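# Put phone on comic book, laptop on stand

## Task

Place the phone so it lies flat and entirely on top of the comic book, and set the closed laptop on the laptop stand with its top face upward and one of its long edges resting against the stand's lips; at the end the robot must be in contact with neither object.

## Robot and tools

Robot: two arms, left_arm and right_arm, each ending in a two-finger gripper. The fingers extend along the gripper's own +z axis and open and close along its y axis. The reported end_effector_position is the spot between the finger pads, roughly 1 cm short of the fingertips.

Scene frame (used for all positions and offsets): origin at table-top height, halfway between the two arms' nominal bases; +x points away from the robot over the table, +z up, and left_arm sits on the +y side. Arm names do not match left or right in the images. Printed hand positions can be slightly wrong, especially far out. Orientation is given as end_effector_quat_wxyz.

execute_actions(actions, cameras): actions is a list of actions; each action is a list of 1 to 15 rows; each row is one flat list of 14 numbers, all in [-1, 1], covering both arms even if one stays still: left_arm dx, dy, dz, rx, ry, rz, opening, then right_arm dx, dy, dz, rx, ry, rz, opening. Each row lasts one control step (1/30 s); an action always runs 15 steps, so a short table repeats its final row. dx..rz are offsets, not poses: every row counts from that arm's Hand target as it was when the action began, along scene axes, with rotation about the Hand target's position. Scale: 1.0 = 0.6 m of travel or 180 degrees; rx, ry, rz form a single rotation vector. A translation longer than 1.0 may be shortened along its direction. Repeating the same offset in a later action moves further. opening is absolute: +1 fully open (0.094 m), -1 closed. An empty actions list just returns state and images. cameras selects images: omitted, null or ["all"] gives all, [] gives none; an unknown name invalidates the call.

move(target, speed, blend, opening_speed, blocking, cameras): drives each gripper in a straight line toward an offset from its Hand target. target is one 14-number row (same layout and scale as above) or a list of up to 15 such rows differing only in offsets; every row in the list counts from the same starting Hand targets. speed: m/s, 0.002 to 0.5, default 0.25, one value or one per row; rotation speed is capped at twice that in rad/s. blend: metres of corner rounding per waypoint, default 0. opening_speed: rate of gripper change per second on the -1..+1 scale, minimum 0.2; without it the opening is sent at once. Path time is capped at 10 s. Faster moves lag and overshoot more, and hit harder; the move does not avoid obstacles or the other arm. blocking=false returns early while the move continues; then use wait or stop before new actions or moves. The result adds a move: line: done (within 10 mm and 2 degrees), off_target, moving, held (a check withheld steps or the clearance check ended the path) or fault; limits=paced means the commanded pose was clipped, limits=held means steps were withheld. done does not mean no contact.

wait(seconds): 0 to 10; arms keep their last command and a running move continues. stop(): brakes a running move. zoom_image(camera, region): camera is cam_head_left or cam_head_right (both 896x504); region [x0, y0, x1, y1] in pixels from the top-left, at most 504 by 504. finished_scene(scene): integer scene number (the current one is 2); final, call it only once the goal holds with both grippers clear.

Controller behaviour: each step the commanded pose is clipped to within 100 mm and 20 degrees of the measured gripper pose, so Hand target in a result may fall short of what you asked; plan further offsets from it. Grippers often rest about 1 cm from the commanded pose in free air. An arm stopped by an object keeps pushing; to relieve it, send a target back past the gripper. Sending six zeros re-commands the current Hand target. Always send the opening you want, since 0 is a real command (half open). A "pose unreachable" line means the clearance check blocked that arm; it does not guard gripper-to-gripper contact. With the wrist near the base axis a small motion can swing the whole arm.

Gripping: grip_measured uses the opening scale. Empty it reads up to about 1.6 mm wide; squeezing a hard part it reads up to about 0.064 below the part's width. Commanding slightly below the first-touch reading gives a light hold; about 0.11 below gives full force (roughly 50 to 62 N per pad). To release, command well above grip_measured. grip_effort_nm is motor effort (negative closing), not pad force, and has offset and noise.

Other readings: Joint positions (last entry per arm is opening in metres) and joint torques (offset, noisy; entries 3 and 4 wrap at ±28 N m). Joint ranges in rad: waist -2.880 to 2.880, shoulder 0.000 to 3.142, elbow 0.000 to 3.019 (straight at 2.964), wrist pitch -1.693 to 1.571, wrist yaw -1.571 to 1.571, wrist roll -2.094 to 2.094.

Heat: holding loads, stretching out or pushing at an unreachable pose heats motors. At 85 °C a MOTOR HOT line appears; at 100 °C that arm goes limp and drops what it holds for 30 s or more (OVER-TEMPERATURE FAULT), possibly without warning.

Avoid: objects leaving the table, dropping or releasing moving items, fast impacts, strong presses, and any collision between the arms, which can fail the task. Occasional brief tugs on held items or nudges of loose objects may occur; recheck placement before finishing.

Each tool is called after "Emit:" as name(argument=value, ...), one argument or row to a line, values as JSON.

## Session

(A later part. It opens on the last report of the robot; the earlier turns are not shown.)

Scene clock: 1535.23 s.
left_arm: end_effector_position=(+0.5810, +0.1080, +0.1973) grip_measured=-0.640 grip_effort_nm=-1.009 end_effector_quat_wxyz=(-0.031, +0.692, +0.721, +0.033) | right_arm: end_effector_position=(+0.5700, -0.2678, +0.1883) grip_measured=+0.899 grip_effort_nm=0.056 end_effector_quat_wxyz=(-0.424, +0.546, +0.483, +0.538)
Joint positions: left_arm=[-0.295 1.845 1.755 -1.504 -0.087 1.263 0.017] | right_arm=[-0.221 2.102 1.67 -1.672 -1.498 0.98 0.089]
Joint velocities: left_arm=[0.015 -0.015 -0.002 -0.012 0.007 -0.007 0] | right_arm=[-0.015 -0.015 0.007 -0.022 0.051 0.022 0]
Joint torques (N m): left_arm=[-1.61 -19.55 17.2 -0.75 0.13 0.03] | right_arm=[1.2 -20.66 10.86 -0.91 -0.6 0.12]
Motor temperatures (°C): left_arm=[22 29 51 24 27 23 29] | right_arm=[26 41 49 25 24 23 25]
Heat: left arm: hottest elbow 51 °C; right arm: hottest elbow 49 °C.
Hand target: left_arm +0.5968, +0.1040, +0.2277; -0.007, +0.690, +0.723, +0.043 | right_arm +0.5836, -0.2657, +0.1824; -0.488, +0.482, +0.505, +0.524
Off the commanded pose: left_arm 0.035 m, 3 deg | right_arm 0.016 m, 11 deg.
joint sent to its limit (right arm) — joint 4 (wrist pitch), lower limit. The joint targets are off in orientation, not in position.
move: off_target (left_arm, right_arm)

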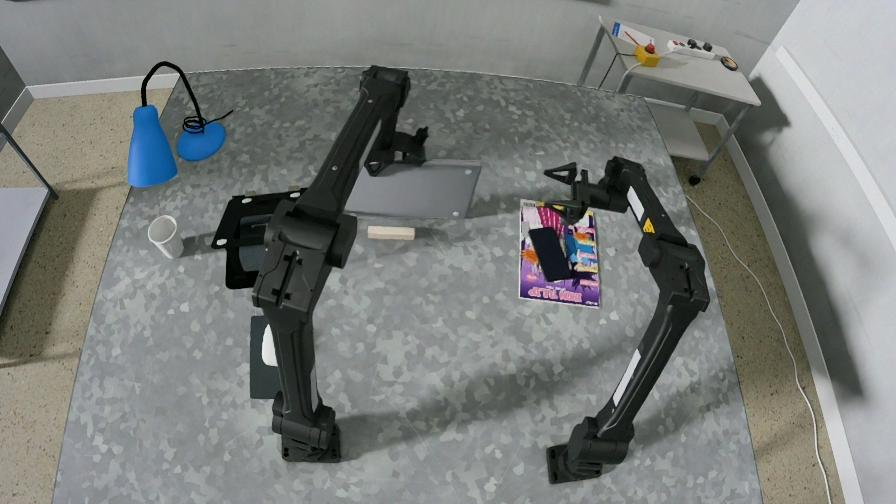

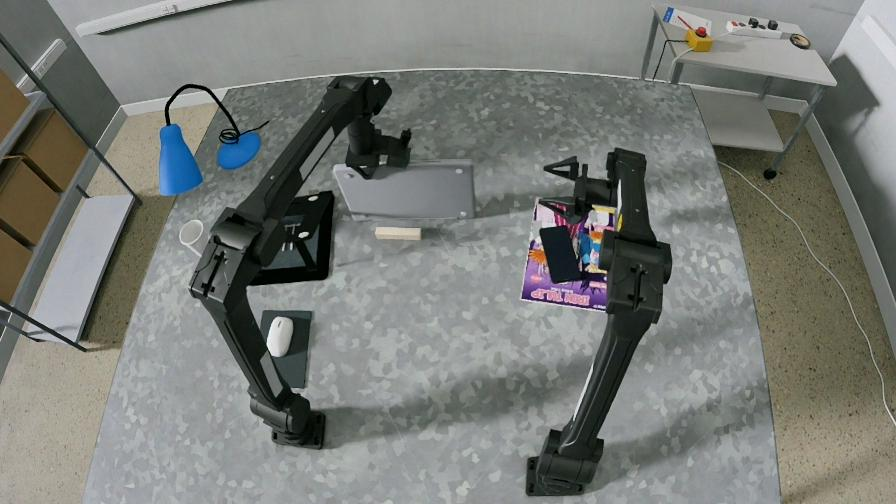

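Emit:
move(
  target=[
    [-0.01,0,-0.03,0,0,0,-1,0.035,0.08,0,0,0,0,0.9],
  ],
  speed=0.12,
)

Emit:
zoom_image(
  camera="cam_head_right",
  region=[400, 120, 640, 260],
)

Emit:
zoom_image(
  camera="cam_head_left",
  region=[400, 120, 640, 260],
)

Scene clock: 1540.73 s.
left_arm: end_effector_position=(+0.5838, +0.1075, +0.1973) grip_measured=-0.644 grip_effort_nm=-1.009 end_effector_quat_wxyz=(-0.026, +0.692, +0.721, +0.035) | right_arm: end_effector_position=(+0.5907, -0.2211, +0.1900) grip_measured=+0.899 grip_effort_nm=0.056 end_effector_quat_wxyz=(-0.445, +0.519, +0.494, +0.538)
Joint positions: left_arm=[-0.295 1.845 1.755 -1.493 -0.087 1.263 0.017] | right_arm=[-0.138 2.158 1.757 -1.672 -1.542 1 0.089]
Joint velocities: left_arm=[-0.005 -0.015 -0.007 -0.017 -0.007 -0.051 0.001] | right_arm=[-0.015 -0.005 -0.002 0.002 -0.022 -0.037 0.001]
Joint torques (N m): left_arm=[-1.79 -19.72 11.79 0.77 0.17 -0.11] | right_arm=[1.14 -21.89 11.17 -0.84 -0.61 0.27]
Motor temperatures (°C): left_arm=[22 29 51 24 27 23 29] | right_arm=[26 40 50 25 24 23 25]
Heat: left arm: hottest elbow 51 °C; right arm: hottest elbow 50 °C.
Hand target: left_arm +0.5904, +0.1039, +0.2098; -0.007, +0.690, +0.723, +0.043 | right_arm +0.6042, -0.2173, +0.1815; -0.489, +0.481, +0.505, +0.524
Off the commanded pose: left_arm 0.015 m, 2 deg | right_arm 0.016 m, 7 deg.
joint sent to its limit (right arm) — joint 4 (wrist pitch), lower limit. The joint targets are off in orientation, not in position.
move: off_target (left_arm, right_arm)

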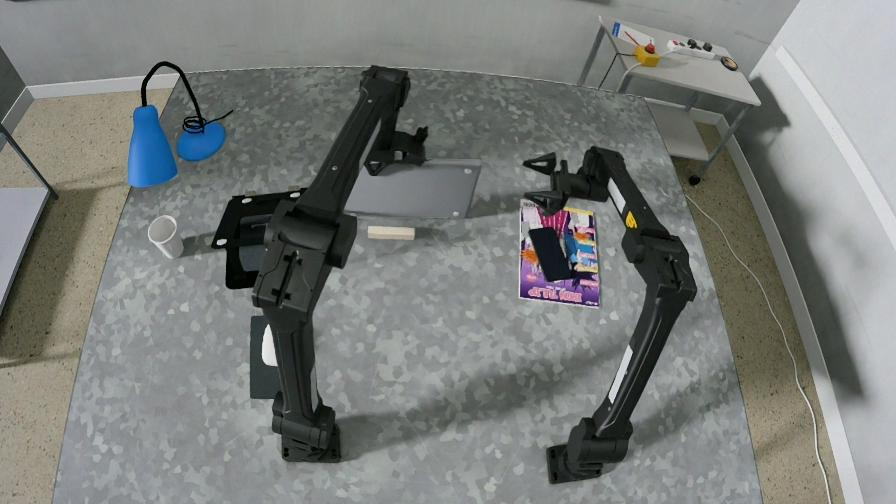

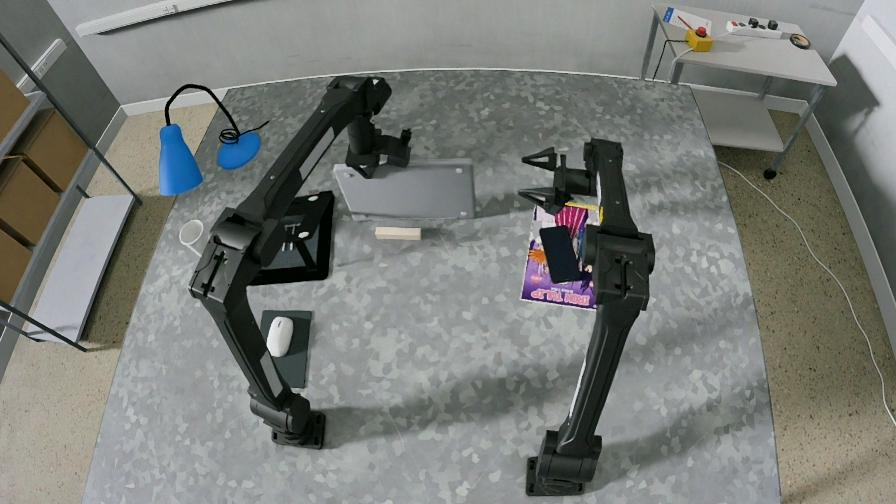

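Scaled by 2.100.

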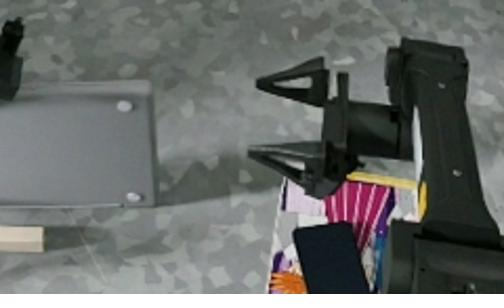

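Scaled by 2.100.

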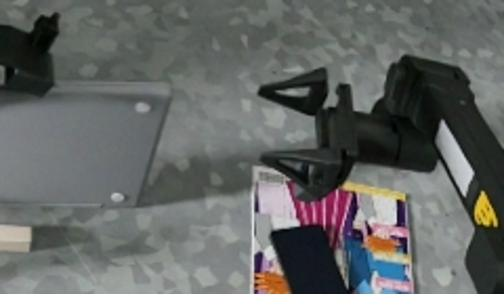

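Emit:
move(
  target=[
    [0,0,0,0,0,0,-1,0,0.18,0,0,0,0,0.9],
  ],
  speed=0.12,
)

Emit:
zoom_image(
  camera="cam_head_right",
  region=[400, 120, 640, 260],
)

Emit:
zoom_image(
  camera="cam_head_left",
  region=[400, 120, 640, 260],
)

Scene clock: 1547.10 s.
left_arm: end_effector_position=(+0.5838, +0.1075, +0.1973) grip_measured=-0.644 grip_effort_nm=-1.004 end_effector_quat_wxyz=(-0.026, +0.692, +0.721, +0.035) | right_arm: end_effector_position=(+0.5885, -0.1141, +0.1905) grip_measured=+0.899 grip_effort_nm=0.061 end_effector_quat_wxyz=(+0.500, -0.476, -0.518, -0.506)
Joint positions: left_arm=[-0.295 1.845 1.755 -1.493 -0.087 1.263 0.017] | right_arm=[0.037 2.202 1.825 -1.633 -1.583 1.084 0.089]
Joint velocities: left_arm=[0.005 0.005 0.012 -0.007 0.037 0.037 -0.001] | right_arm=[-0.044 -0.024 -0.002 -0.012 0.051 -0.007 0]
Joint torques (N m): left_arm=[-1.85 -20.13 11.77 0.69 0.13 -0.04] | right_arm=[0.97 -22.18 11.34 -0.06 -0.63 0.2]
Motor temperatures (°C): left_arm=[22 30 50 24 27 23 29] | right_arm=[26 40 50 25 24 23 25]
Heat: left arm: hottest elbow 50 °C; right arm: hottest elbow 50 °C.
Hand target: left_arm +0.5904, +0.1039, +0.2098; -0.007, +0.690, +0.723, +0.043 | right_arm +0.6033, -0.1090, +0.1802; +0.490, -0.481, -0.504, -0.524
Off the commanded pose: left_arm 0.015 m, 2 deg | right_arm 0.019 m, 3 deg.
joint sent to its limit (right arm) — joint 5 (wrist yaw), lower limit. The joint targets are off in orientation, not in position.
move: off_target (left_arm, right_arm)

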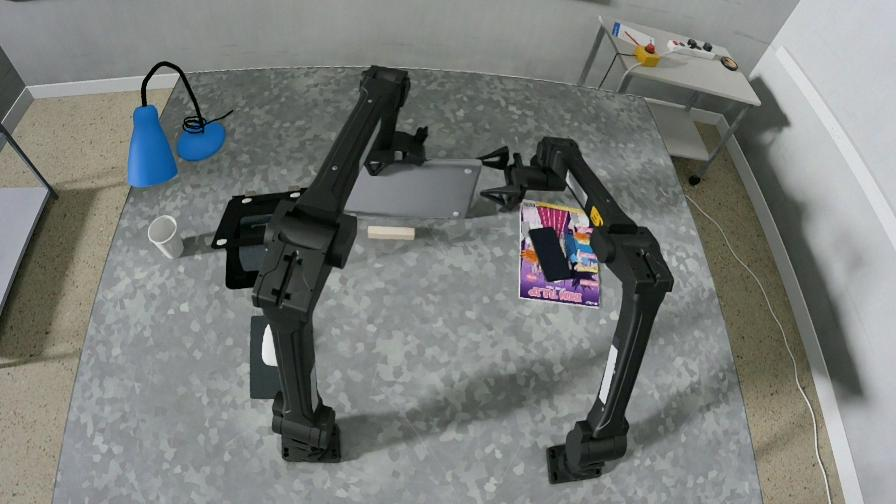

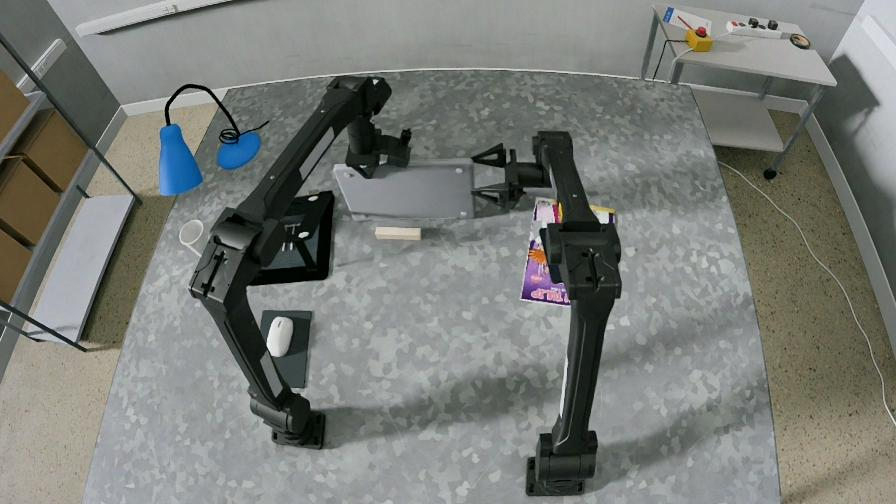

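Scaled by 2.100.

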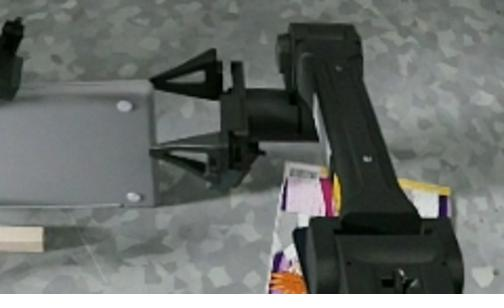

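Scaled by 2.100.

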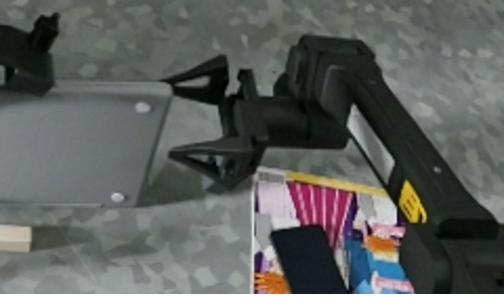

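Emit:
move(
  target=[
    [0,0,0,0,0,0,-1,0,0.085,0,0,0,0,0.9],
  ],
  speed=0.08,
)

Emit:
zoom_image(
  camera="cam_head_right",
  region=[400, 120, 640, 260],
)

Emit:
zoom_image(
  camera="cam_head_left",
  region=[400, 120, 640, 260],
)

Scene clock: 1552.30 s.
left_arm: end_effector_position=(+0.5838, +0.1075, +0.1973) grip_measured=-0.644 grip_effort_nm=-1.004 end_effector_quat_wxyz=(-0.026, +0.692, +0.721, +0.035) | right_arm: end_effector_position=(+0.5887, -0.0639, +0.1898) grip_measured=+0.899 grip_effort_nm=0.056 end_effector_quat_wxyz=(+0.520, -0.454, -0.536, -0.485)
Joint positions: left_arm=[-0.295 1.845 1.755 -1.493 -0.087 1.263 0.017] | right_arm=[0.116 2.239 1.894 -1.604 -1.583 1.144 0.089]
Joint velocities: left_arm=[0.005 -0.005 0.002 -0.012 0.022 0.007 0.001] | right_arm=[-0.005 -0.015 -0.002 -0.007 -0.007 0.051 0]
Joint torques (N m): left_arm=[-1.61 -20.66 11.66 0.62 0.13 -0.03] | right_arm=[0.91 -22.95 11.62 0.01 -0.65 0.25]
Motor temperatures (°C): left_arm=[22 30 50 24 26 23 29] | right_arm=[26 41 50 25 25 23 25]
Heat: left arm: hottest elbow 50 °C; right arm: hottest elbow 50 °C.
Hand target: left_arm +0.5904, +0.1039, +0.2098; -0.007, +0.690, +0.723, +0.043 | right_arm +0.6029, -0.0579, +0.1795; +0.491, -0.481, -0.503, -0.524
Off the commanded pose: left_arm 0.015 m, 2 deg | right_arm 0.018 m, 7 deg.
joint sent to its limit (right arm) — joint 5 (wrist yaw), lower limit. The joint targets are off in orientation, not in position.
move: off_target (left_arm, right_arm)

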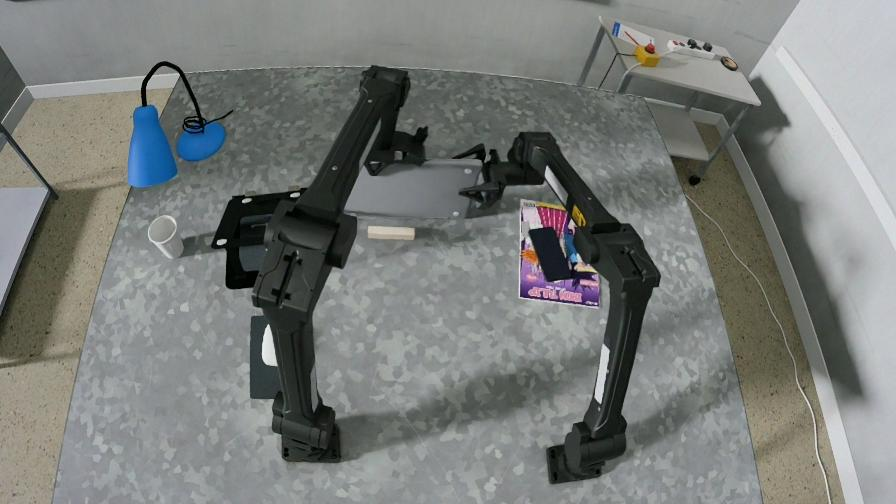

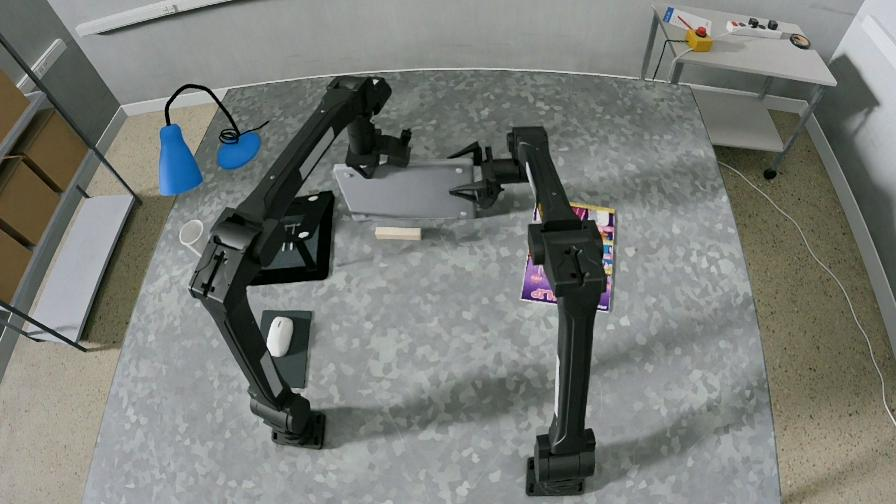

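Scaled by 2.100.

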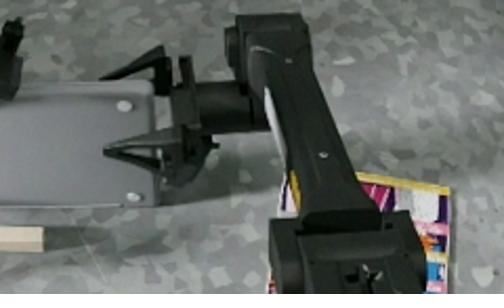

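Scaled by 2.100.

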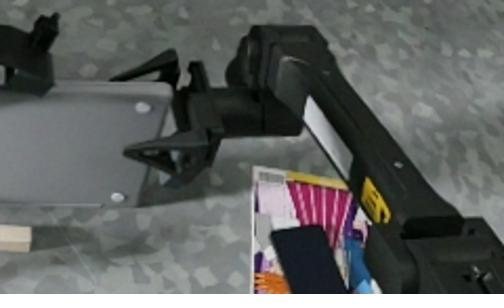

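Emit:
move(
  target=[
    [0,0,0,0,0,0,-1,0,0,0,0,0,0,-1],
  ],
  opening_speed=1.0,
)

Emit:
zoom_image(
  camera="cam_head_right",
  region=[300, 100, 620, 280],
)

Emit:
zoom_image(
  camera="cam_head_left",
  region=[300, 100, 620, 280],
)

Scene clock: 1557.07 s.
left_arm: end_effector_position=(+0.5829, +0.1062, +0.1972) grip_measured=-0.645 grip_effort_nm=-1.004 end_effector_quat_wxyz=(-0.026, +0.689, +0.724, +0.033) | right_arm: end_effector_position=(+0.5935, -0.0633, +0.1892) grip_measured=-0.648 grip_effort_nm=-1.038 end_effector_quat_wxyz=(+0.516, -0.449, -0.540, -0.491)
Joint positions: left_arm=[-0.296 1.845 1.755 -1.495 -0.082 1.254 0.017] | right_arm=[0.116 2.241 1.898 -1.549 -1.586 1.182 0.017]
Joint velocities: left_arm=[-0.005 -0.005 0.002 -0.002 0.066 -0.022 -0.001] | right_arm=[-0.005 -0.015 0.012 -0.002 -0.022 0.007 0.001]
Joint torques (N m): left_arm=[-1.85 -19.78 11.64 1.1 -0.11 0.1] | right_arm=[1.03 -24 10.63 -0.14 -0.55 0.29]
Motor temperatures (°C): left_arm=[22 30 50 24 26 23 30] | right_arm=[26 41 50 25 25 23 25]
Heat: left arm: hottest elbow 50 °C; right arm: hottest elbow 50 °C.
Hand target: left_arm +0.5905, +0.1039, +0.2098; -0.007, +0.690, +0.722, +0.044 | right_arm +0.6028, -0.0579, +0.1797; +0.491, -0.481, -0.503, -0.524
Off the commanded pose: left_arm 0.015 m, 2 deg | right_arm 0.015 m, 7 deg.
joint read past its limit (right arm) — joint 5 (wrist yaw), lower limit.
joint sent to its limit (right arm) — joint 5 (wrist yaw), lower limit. The joint targets are off in orientation, not in position.
move: off_target (left_arm, right_arm)

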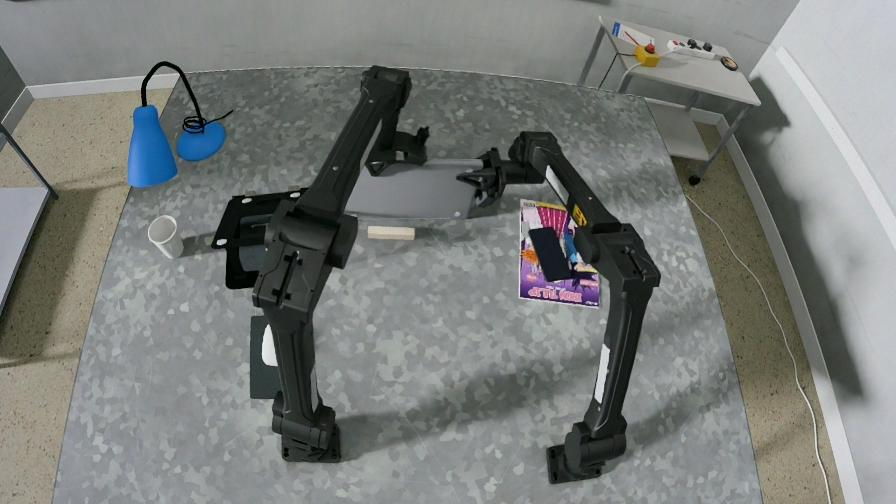

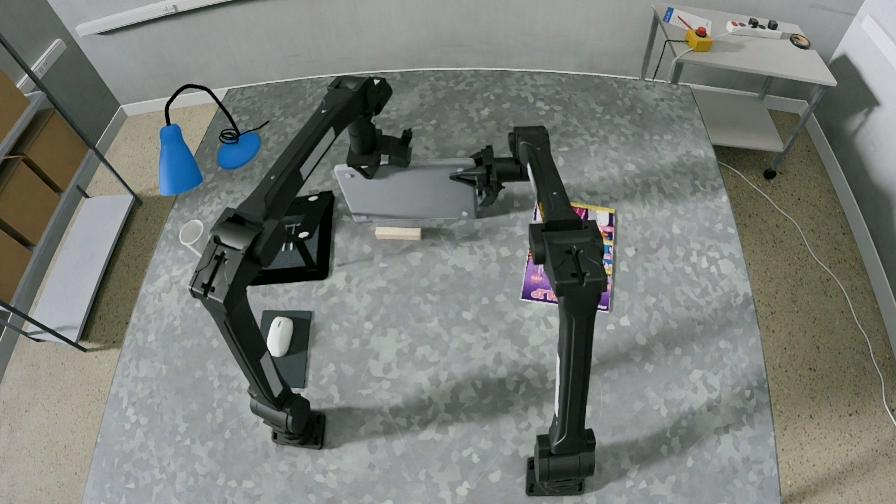

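Scaled by 1.575.

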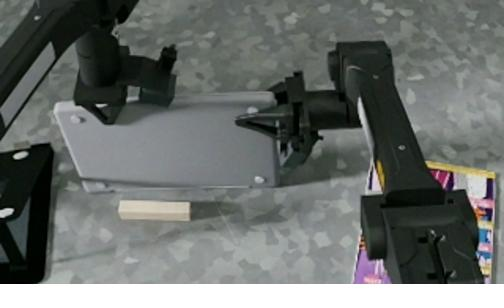

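Scaled by 1.575.

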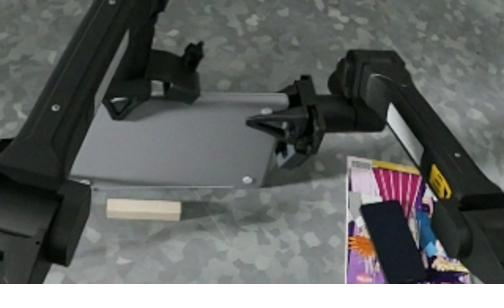

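Emit:
move(
  target=[
    [0,0,0.23,0,0,0,-1,0,0,0.235,0,0,0,-1],
  ],
  speed=0.08,
)

Emit:
zoom_image(
  camera="cam_head_right",
  region=[200, 60, 620, 300],
)

Emit:
zoom_image(
  camera="cam_head_left",
  region=[200, 60, 620, 300],
)

Scene clock: 1596.90 s.
left_arm: end_effector_position=(+0.5744, +0.1079, +0.2395) grip_measured=-0.649 grip_effort_nm=-1.013 end_effector_quat_wxyz=(-0.051, +0.678, +0.733, +0.018) | right_arm: end_effector_position=(+0.5946, -0.0616, +0.2371) grip_measured=-0.661 grip_effort_nm=-1.043 end_effector_quat_wxyz=(+0.536, -0.479, -0.525, -0.457)
Joint positions: left_arm=[-0.296 1.858 1.884 -1.67 -0.079 1.222 0.016] | right_arm=[0.118 2.19 1.954 -1.589 -1.561 1.35 0.016]
Joint velocities: left_arm=[-0.005 -0.005 0.002 -0.007 0.022 0.022 0] | right_arm=[-0.005 -0.015 0.007 0.002 0.051 0.051 0]
Joint torques (N m): left_arm=[-1.49 -27.81 20.6 -0.21 -0.26 0.43] | right_arm=[0.85 -32.73 14.67 -0.34 -1.4 0.67]
Motor temperatures (°C): left_arm=[22 32 48 23 26 23 30] | right_arm=[26 41 50 25 25 23 27]
Heat: left arm: hottest elbow 48 °C; right arm: hottest elbow 50 °C.
Hand target: left_arm +0.5908, +0.1049, +0.3382; -0.007, +0.690, +0.723, +0.043 | right_arm +0.6054, -0.0559, +0.3210; +0.492, -0.480, -0.504, -0.523
Off the commanded pose: left_arm 0.110 m, 6 deg; position clipped | right_arm 0.084 m, 10 deg.
joint sent to its limit (left arm) — joint 4 (wrist pitch), lower limit. The joint targets are off in position and orientation.
joint sent to its limit (right arm) — joint 5 (wrist yaw), lower limit. The joint targets are off in position and orientation.
move: off_target (left_arm, right_arm); limits=paced

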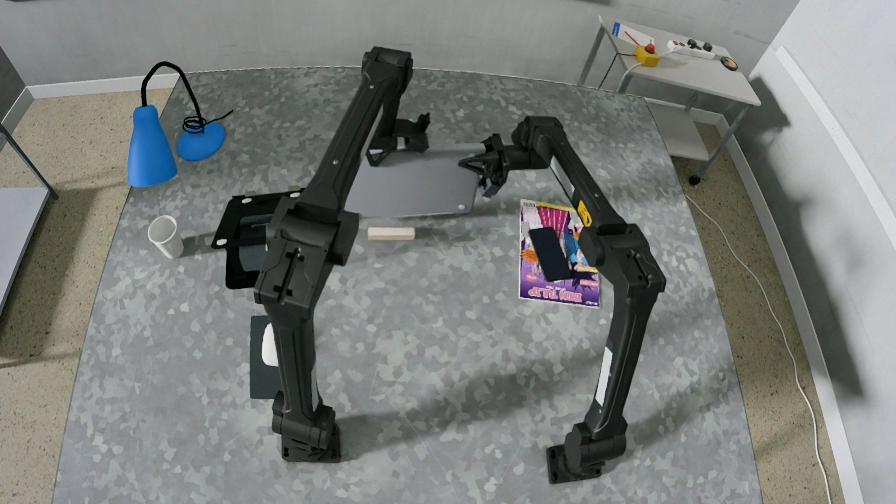

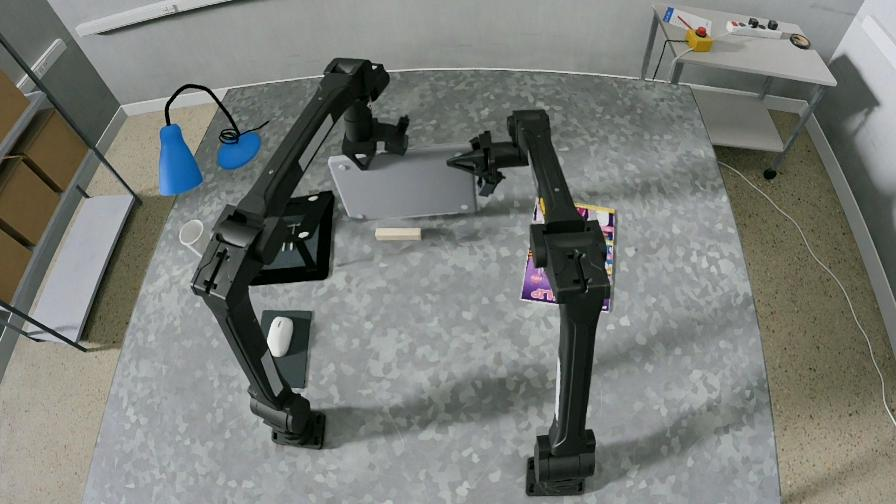

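Scaled by 1.200.

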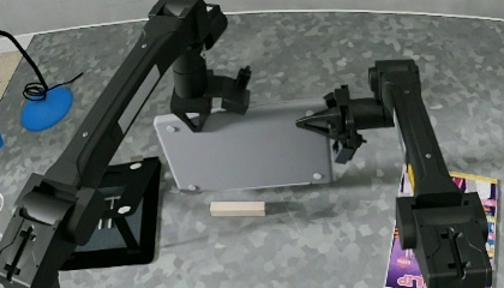

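Scaled by 1.200.

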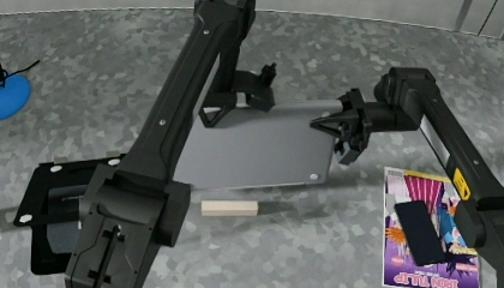

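Emit:
move(
  target=[
    [0.02,0,0.1,0,-0.111,0,-1,0.02,0,0.12,0,-0.111,0,-1],
  ],
  speed=0.12,
)

Scene clock: 1609.67 s.
left_arm: end_effector_position=(+0.6053, +0.1141, +0.3121) grip_measured=-0.650 grip_effort_nm=-1.009 end_effector_quat_wxyz=(+0.054, +0.660, +0.739, +0.125) | right_arm: end_effector_position=(+0.6317, -0.0566, +0.3177) grip_measured=-0.663 grip_effort_nm=-1.043 end_effector_quat_wxyz=(-0.444, +0.398, +0.599, +0.534)
Joint positions: left_arm=[-0.3 1.756 1.913 -1.518 -0.176 1.206 0.016] | right_arm=[0.119 2.099 2.013 -1.04 -1.533 1.724 0.016]
Joint velocities: left_arm=[-0.015 -0.005 -0.007 0.002 0.051 -0.022 -0.001] | right_arm=[-0.005 -0.015 0.002 -0.007 0.037 0.022 -0.001]
Joint torques (N m): left_arm=[-2.55 -24.76 19.14 0.17 -0.18 0.44] | right_arm=[0.91 -34.32 11.12 1.68 -0.96 0.39]
Motor temperatures (°C): left_arm=[22 31 49 23 26 24 30] | right_arm=[26 44 55 25 26 23 27]
Heat: left arm: hottest elbow 49 °C; right arm: hottest elbow 55 °C.
Hand target: left_arm +0.6033, +0.1050, +0.3986; +0.120, +0.671, +0.714, +0.161 | right_arm +0.6172, -0.0547, +0.3928; -0.399, +0.380, +0.584, +0.596
Off the commanded pose: left_arm 0.087 m, 9 deg | right_arm 0.077 m, 10 deg.
move: off_target (left_arm, right_arm); limits=paced

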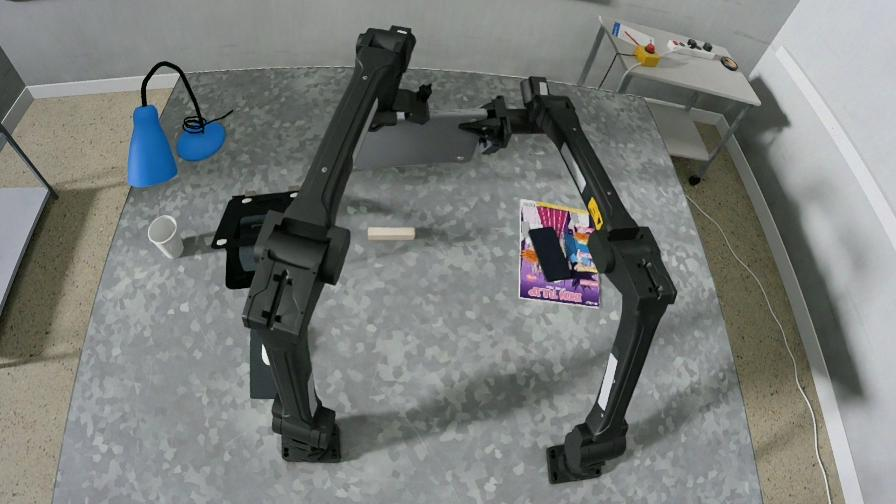

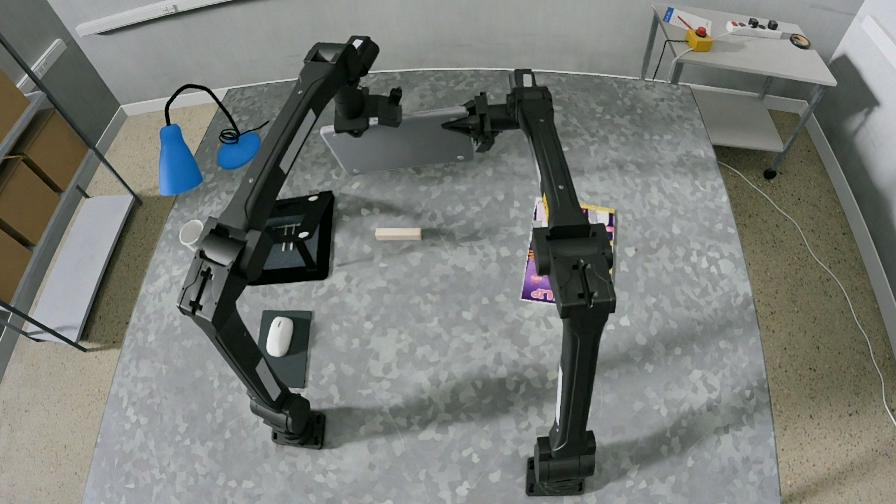

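Emit:
move(
  target=[
    [-0.167,0.307,0.01,0,0,0.083,-1,-0.095,0.328,0.01,0,0,0.083,-1],
  ],
  speed=0.12,
)

Emit:
zoom_image(
  camera="cam_head_right",
  region=[180, 60, 540, 300],
)

Emit:
zoom_image(
  camera="cam_head_left",
  region=[180, 60, 540, 300],
)

Scene clock: 1618.37 s.
left_arm: end_effector_position=(+0.5112, +0.2866, +0.3443) grip_measured=-0.650 grip_effort_nm=-1.009 end_effector_quat_wxyz=(+0.041, +0.582, +0.802, +0.127) | right_arm: end_effector_position=(+0.5625, +0.1229, +0.3483) grip_measured=-0.663 grip_effort_nm=-1.033 end_effector_quat_wxyz=(-0.490, +0.329, +0.651, +0.477)
Joint positions: left_arm=[0.011 1.466 1.645 -1.525 -0.148 1.311 0.016] | right_arm=[0.394 2.082 2.037 -0.712 -1.478 2.082 0.016]
Joint velocities: left_arm=[-0.015 -0.005 0.007 0.022 -0.007 -0.051 0] | right_arm=[0.005 0.005 -0.007 -0.012 0.007 -0.037 0]
Joint torques (N m): left_arm=[-1.49 -21.25 14.6 1.65 -0.27 0.16] | right_arm=[2.26 -27.05 16.27 1.31 -0.51 0.14]
Motor temperatures (°C): left_arm=[22 31 51 23 26 24 30] | right_arm=[26 46 55 25 26 23 27]
Heat: left arm: hottest elbow 51 °C; right arm: hottest elbow 55 °C.
Hand target: left_arm +0.5055, +0.2915, +0.4051; +0.097, +0.573, +0.795, +0.176 | right_arm +0.5610, +0.1431, +0.3964; -0.475, +0.300, +0.628, +0.538
Off the commanded pose: left_arm 0.061 m, 9 deg | right_arm 0.054 m, 8 deg.
joint sent to its limit (right arm) — joint 6 (wrist roll), upper limit. The joint targets are off in position and orientation.
move: off_target (left_arm, right_arm)

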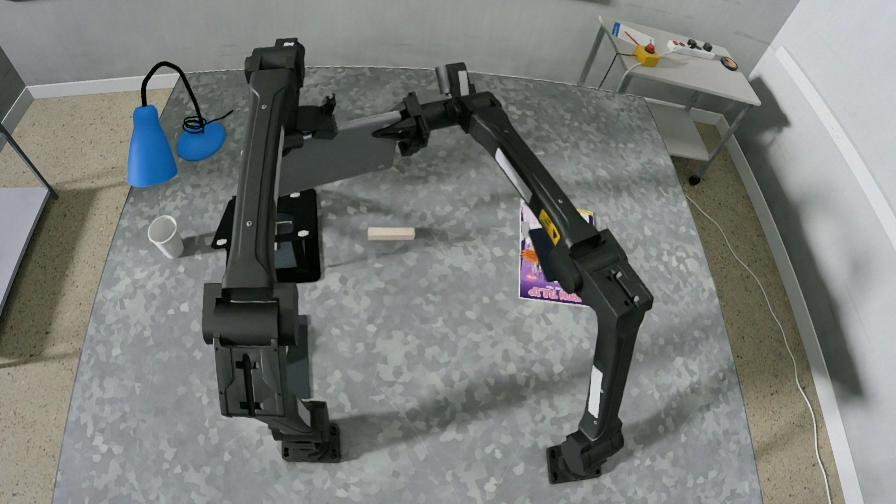

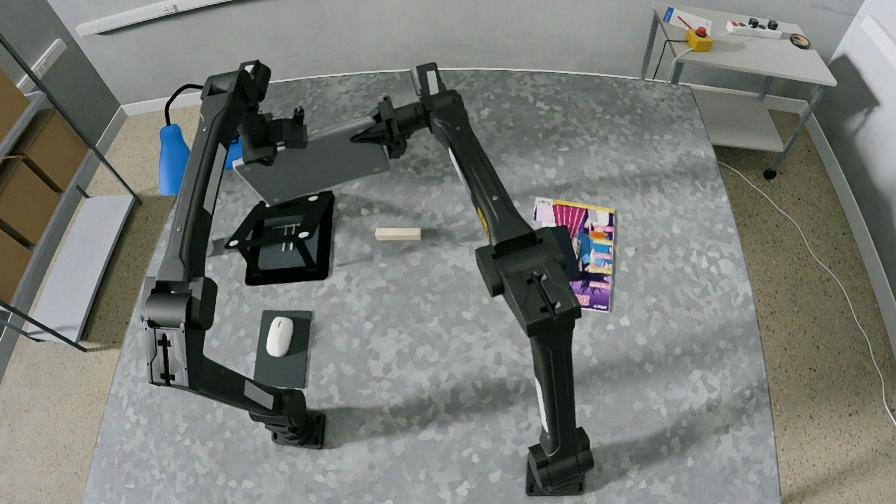

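Scaled by 1.400.

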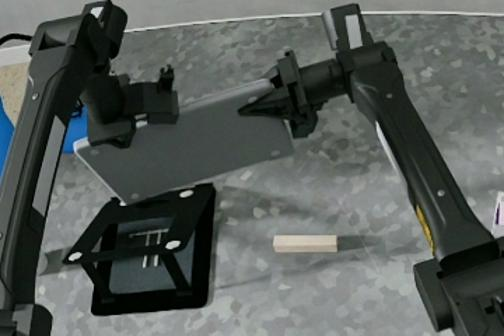

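Scaled by 1.400.

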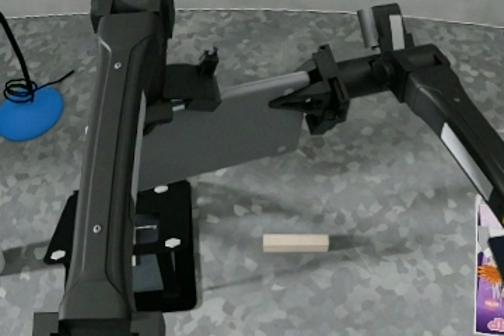

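Emit:
move(
  target=[
    [0.02,0.058,-0.12,0,0,0,-1,0.02,0.058,-0.12,0,0,0,-1],
  ],
  speed=0.1,
)

Emit:
zoom_image(
  camera="cam_head_right",
  region=[180, 60, 500, 300],
)

Emit:
zoom_image(
  camera="cam_head_left",
  region=[180, 60, 500, 300],
)

Scene clock: 1624.17 s.
left_arm: end_effector_position=(+0.5120, +0.3211, +0.2823) grip_measured=-0.650 grip_effort_nm=-1.009 end_effector_quat_wxyz=(+0.050, +0.572, +0.809, +0.128) | right_arm: end_effector_position=(+0.5672, +0.1588, +0.2900) grip_measured=-0.663 grip_effort_nm=-1.043 end_effector_quat_wxyz=(-0.488, +0.319, +0.662, +0.471)
Joint positions: left_arm=[0.091 1.45 1.462 -1.335 -0.123 1.365 0.016] | right_arm=[0.437 2.17 2.037 -0.61 -1.452 2.082 0.016]
Joint velocities: left_arm=[-0.015 -0.005 -0.002 -0.012 0.007 -0.081 0] | right_arm=[0.005 -0.005 -0.007 0.002 -0.051 0.051 0.001]
Joint torques (N m): left_arm=[-0.85 -19.78 13.71 1.81 -0.1 0.29] | right_arm=[1.79 -28.22 15.36 1.78 -0.4 0.14]
Motor temperatures (°C): left_arm=[22 31 51 24 26 24 30] | right_arm=[26 46 55 25 26 23 27]
Heat: left arm: hottest elbow 51 °C; right arm: hottest elbow 55 °C.
Hand target: left_arm +0.5170, +0.3259, +0.3327; +0.096, +0.573, +0.795, +0.175 | right_arm +0.5723, +0.1766, +0.3233; -0.475, +0.300, +0.628, +0.538
Off the commanded pose: left_arm 0.051 m, 8 deg | right_arm 0.040 m, 9 deg.
joint sent to its limit (right arm) — joint 6 (wrist roll), upper limit. The joint targets are off in position and orientation.
move: off_target (left_arm, right_arm)

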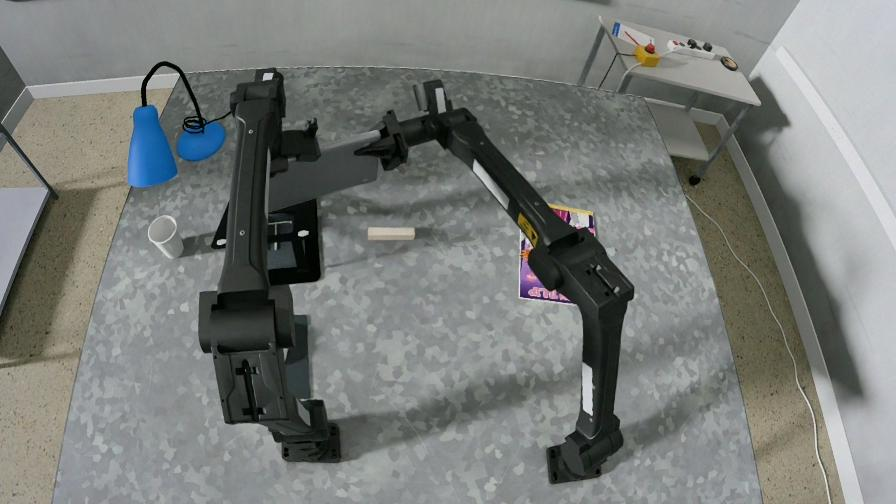

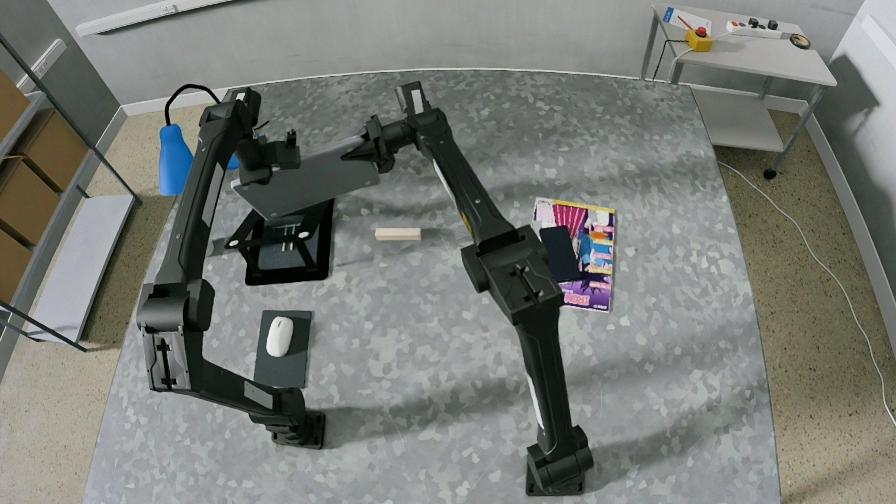

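Scaled by 1.575.

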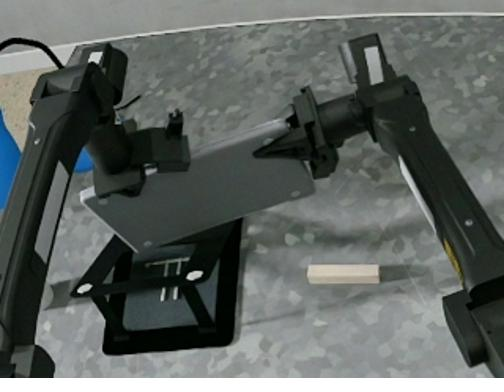

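Scaled by 1.575.

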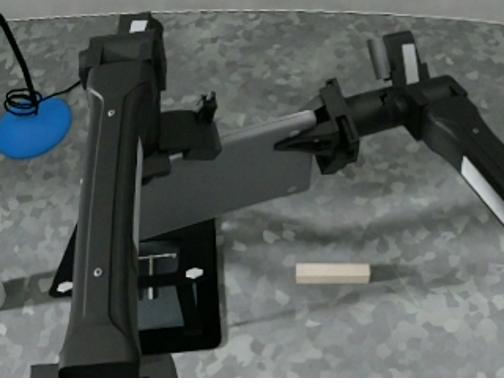

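Emit:
move(
  target=[
    [0.035,0.03,-0.07,0,0,0,-1,0.035,0.03,-0.07,0,0,0,-1],
  ],
  speed=0.07,
)

Emit:
zoom_image(
  camera="cam_head_right",
  region=[180, 80, 460, 300],
)

Emit:
zoom_image(
  camera="cam_head_left",
  region=[180, 80, 460, 300],
)

Scene clock: 1629.27 s.
left_arm: end_effector_position=(+0.5313, +0.3383, +0.2570) grip_measured=-0.650 grip_effort_nm=-1.009 end_effector_quat_wxyz=(+0.065, +0.570, +0.806, +0.144) | right_arm: end_effector_position=(+0.5858, +0.1767, +0.2643) grip_measured=-0.663 grip_effort_nm=-1.038 end_effector_quat_wxyz=(-0.478, +0.306, +0.669, +0.480)
Joint positions: left_arm=[0.123 1.479 1.419 -1.215 -0.115 1.399 0.016] | right_arm=[0.448 2.259 2.119 -0.566 -1.442 2.081 0.016]
Joint velocities: left_arm=[-0.005 -0.005 0.002 -0.002 -0.022 0.007 0] | right_arm=[-0.005 -0.015 0.007 -0.002 -0.037 0.022 0]
Joint torques (N m): left_arm=[-1.03 -17.73 13.04 1.87 0.07 0.3] | right_arm=[1.55 -26.64 15.25 1.35 -0.36 0.15]
Motor temperatures (°C): left_arm=[22 31 51 24 26 24 30] | right_arm=[26 46 55 25 26 23 27]
Heat: left arm: hottest elbow 51 °C; right arm: hottest elbow 55 °C.
Hand target: left_arm +0.5376, +0.3434, +0.2904; +0.096, +0.573, +0.795, +0.175 | right_arm +0.5925, +0.1938, +0.2810; -0.475, +0.300, +0.628, +0.538
Off the commanded pose: left_arm 0.035 m, 5 deg | right_arm 0.026 m, 8 deg.
joint sent to its limit (right arm) — joint 6 (wrist roll), upper limit. The joint targets are off in position and orientation.
move: off_target (left_arm, right_arm)

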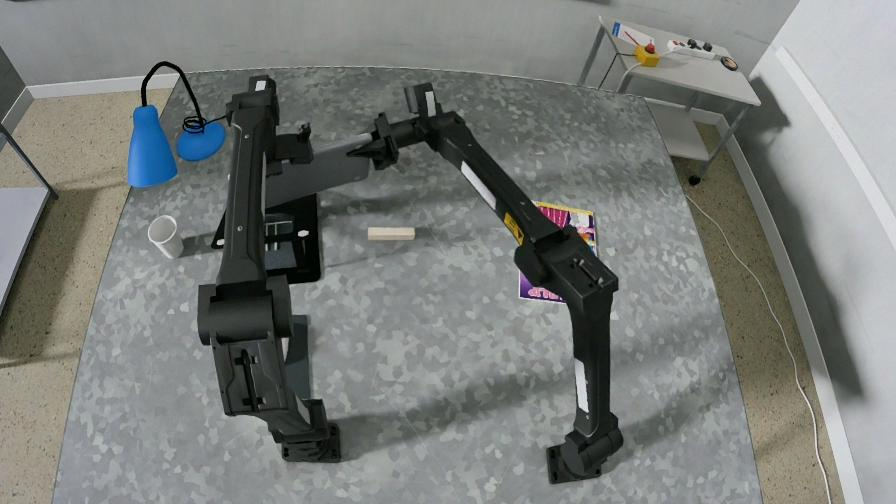

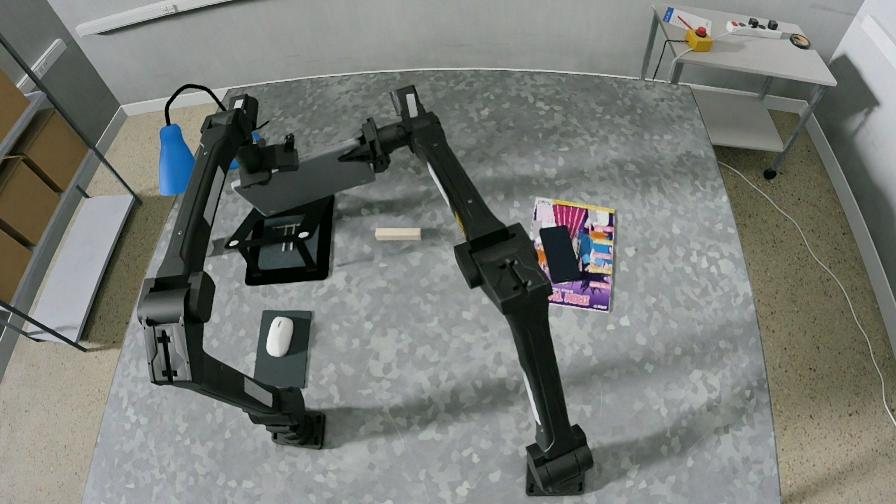

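Scaled by 1.800.

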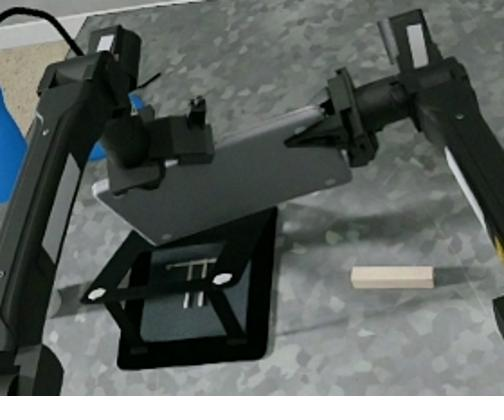

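Scaled by 1.800.

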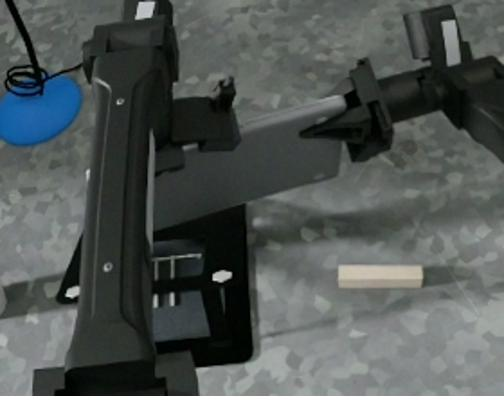

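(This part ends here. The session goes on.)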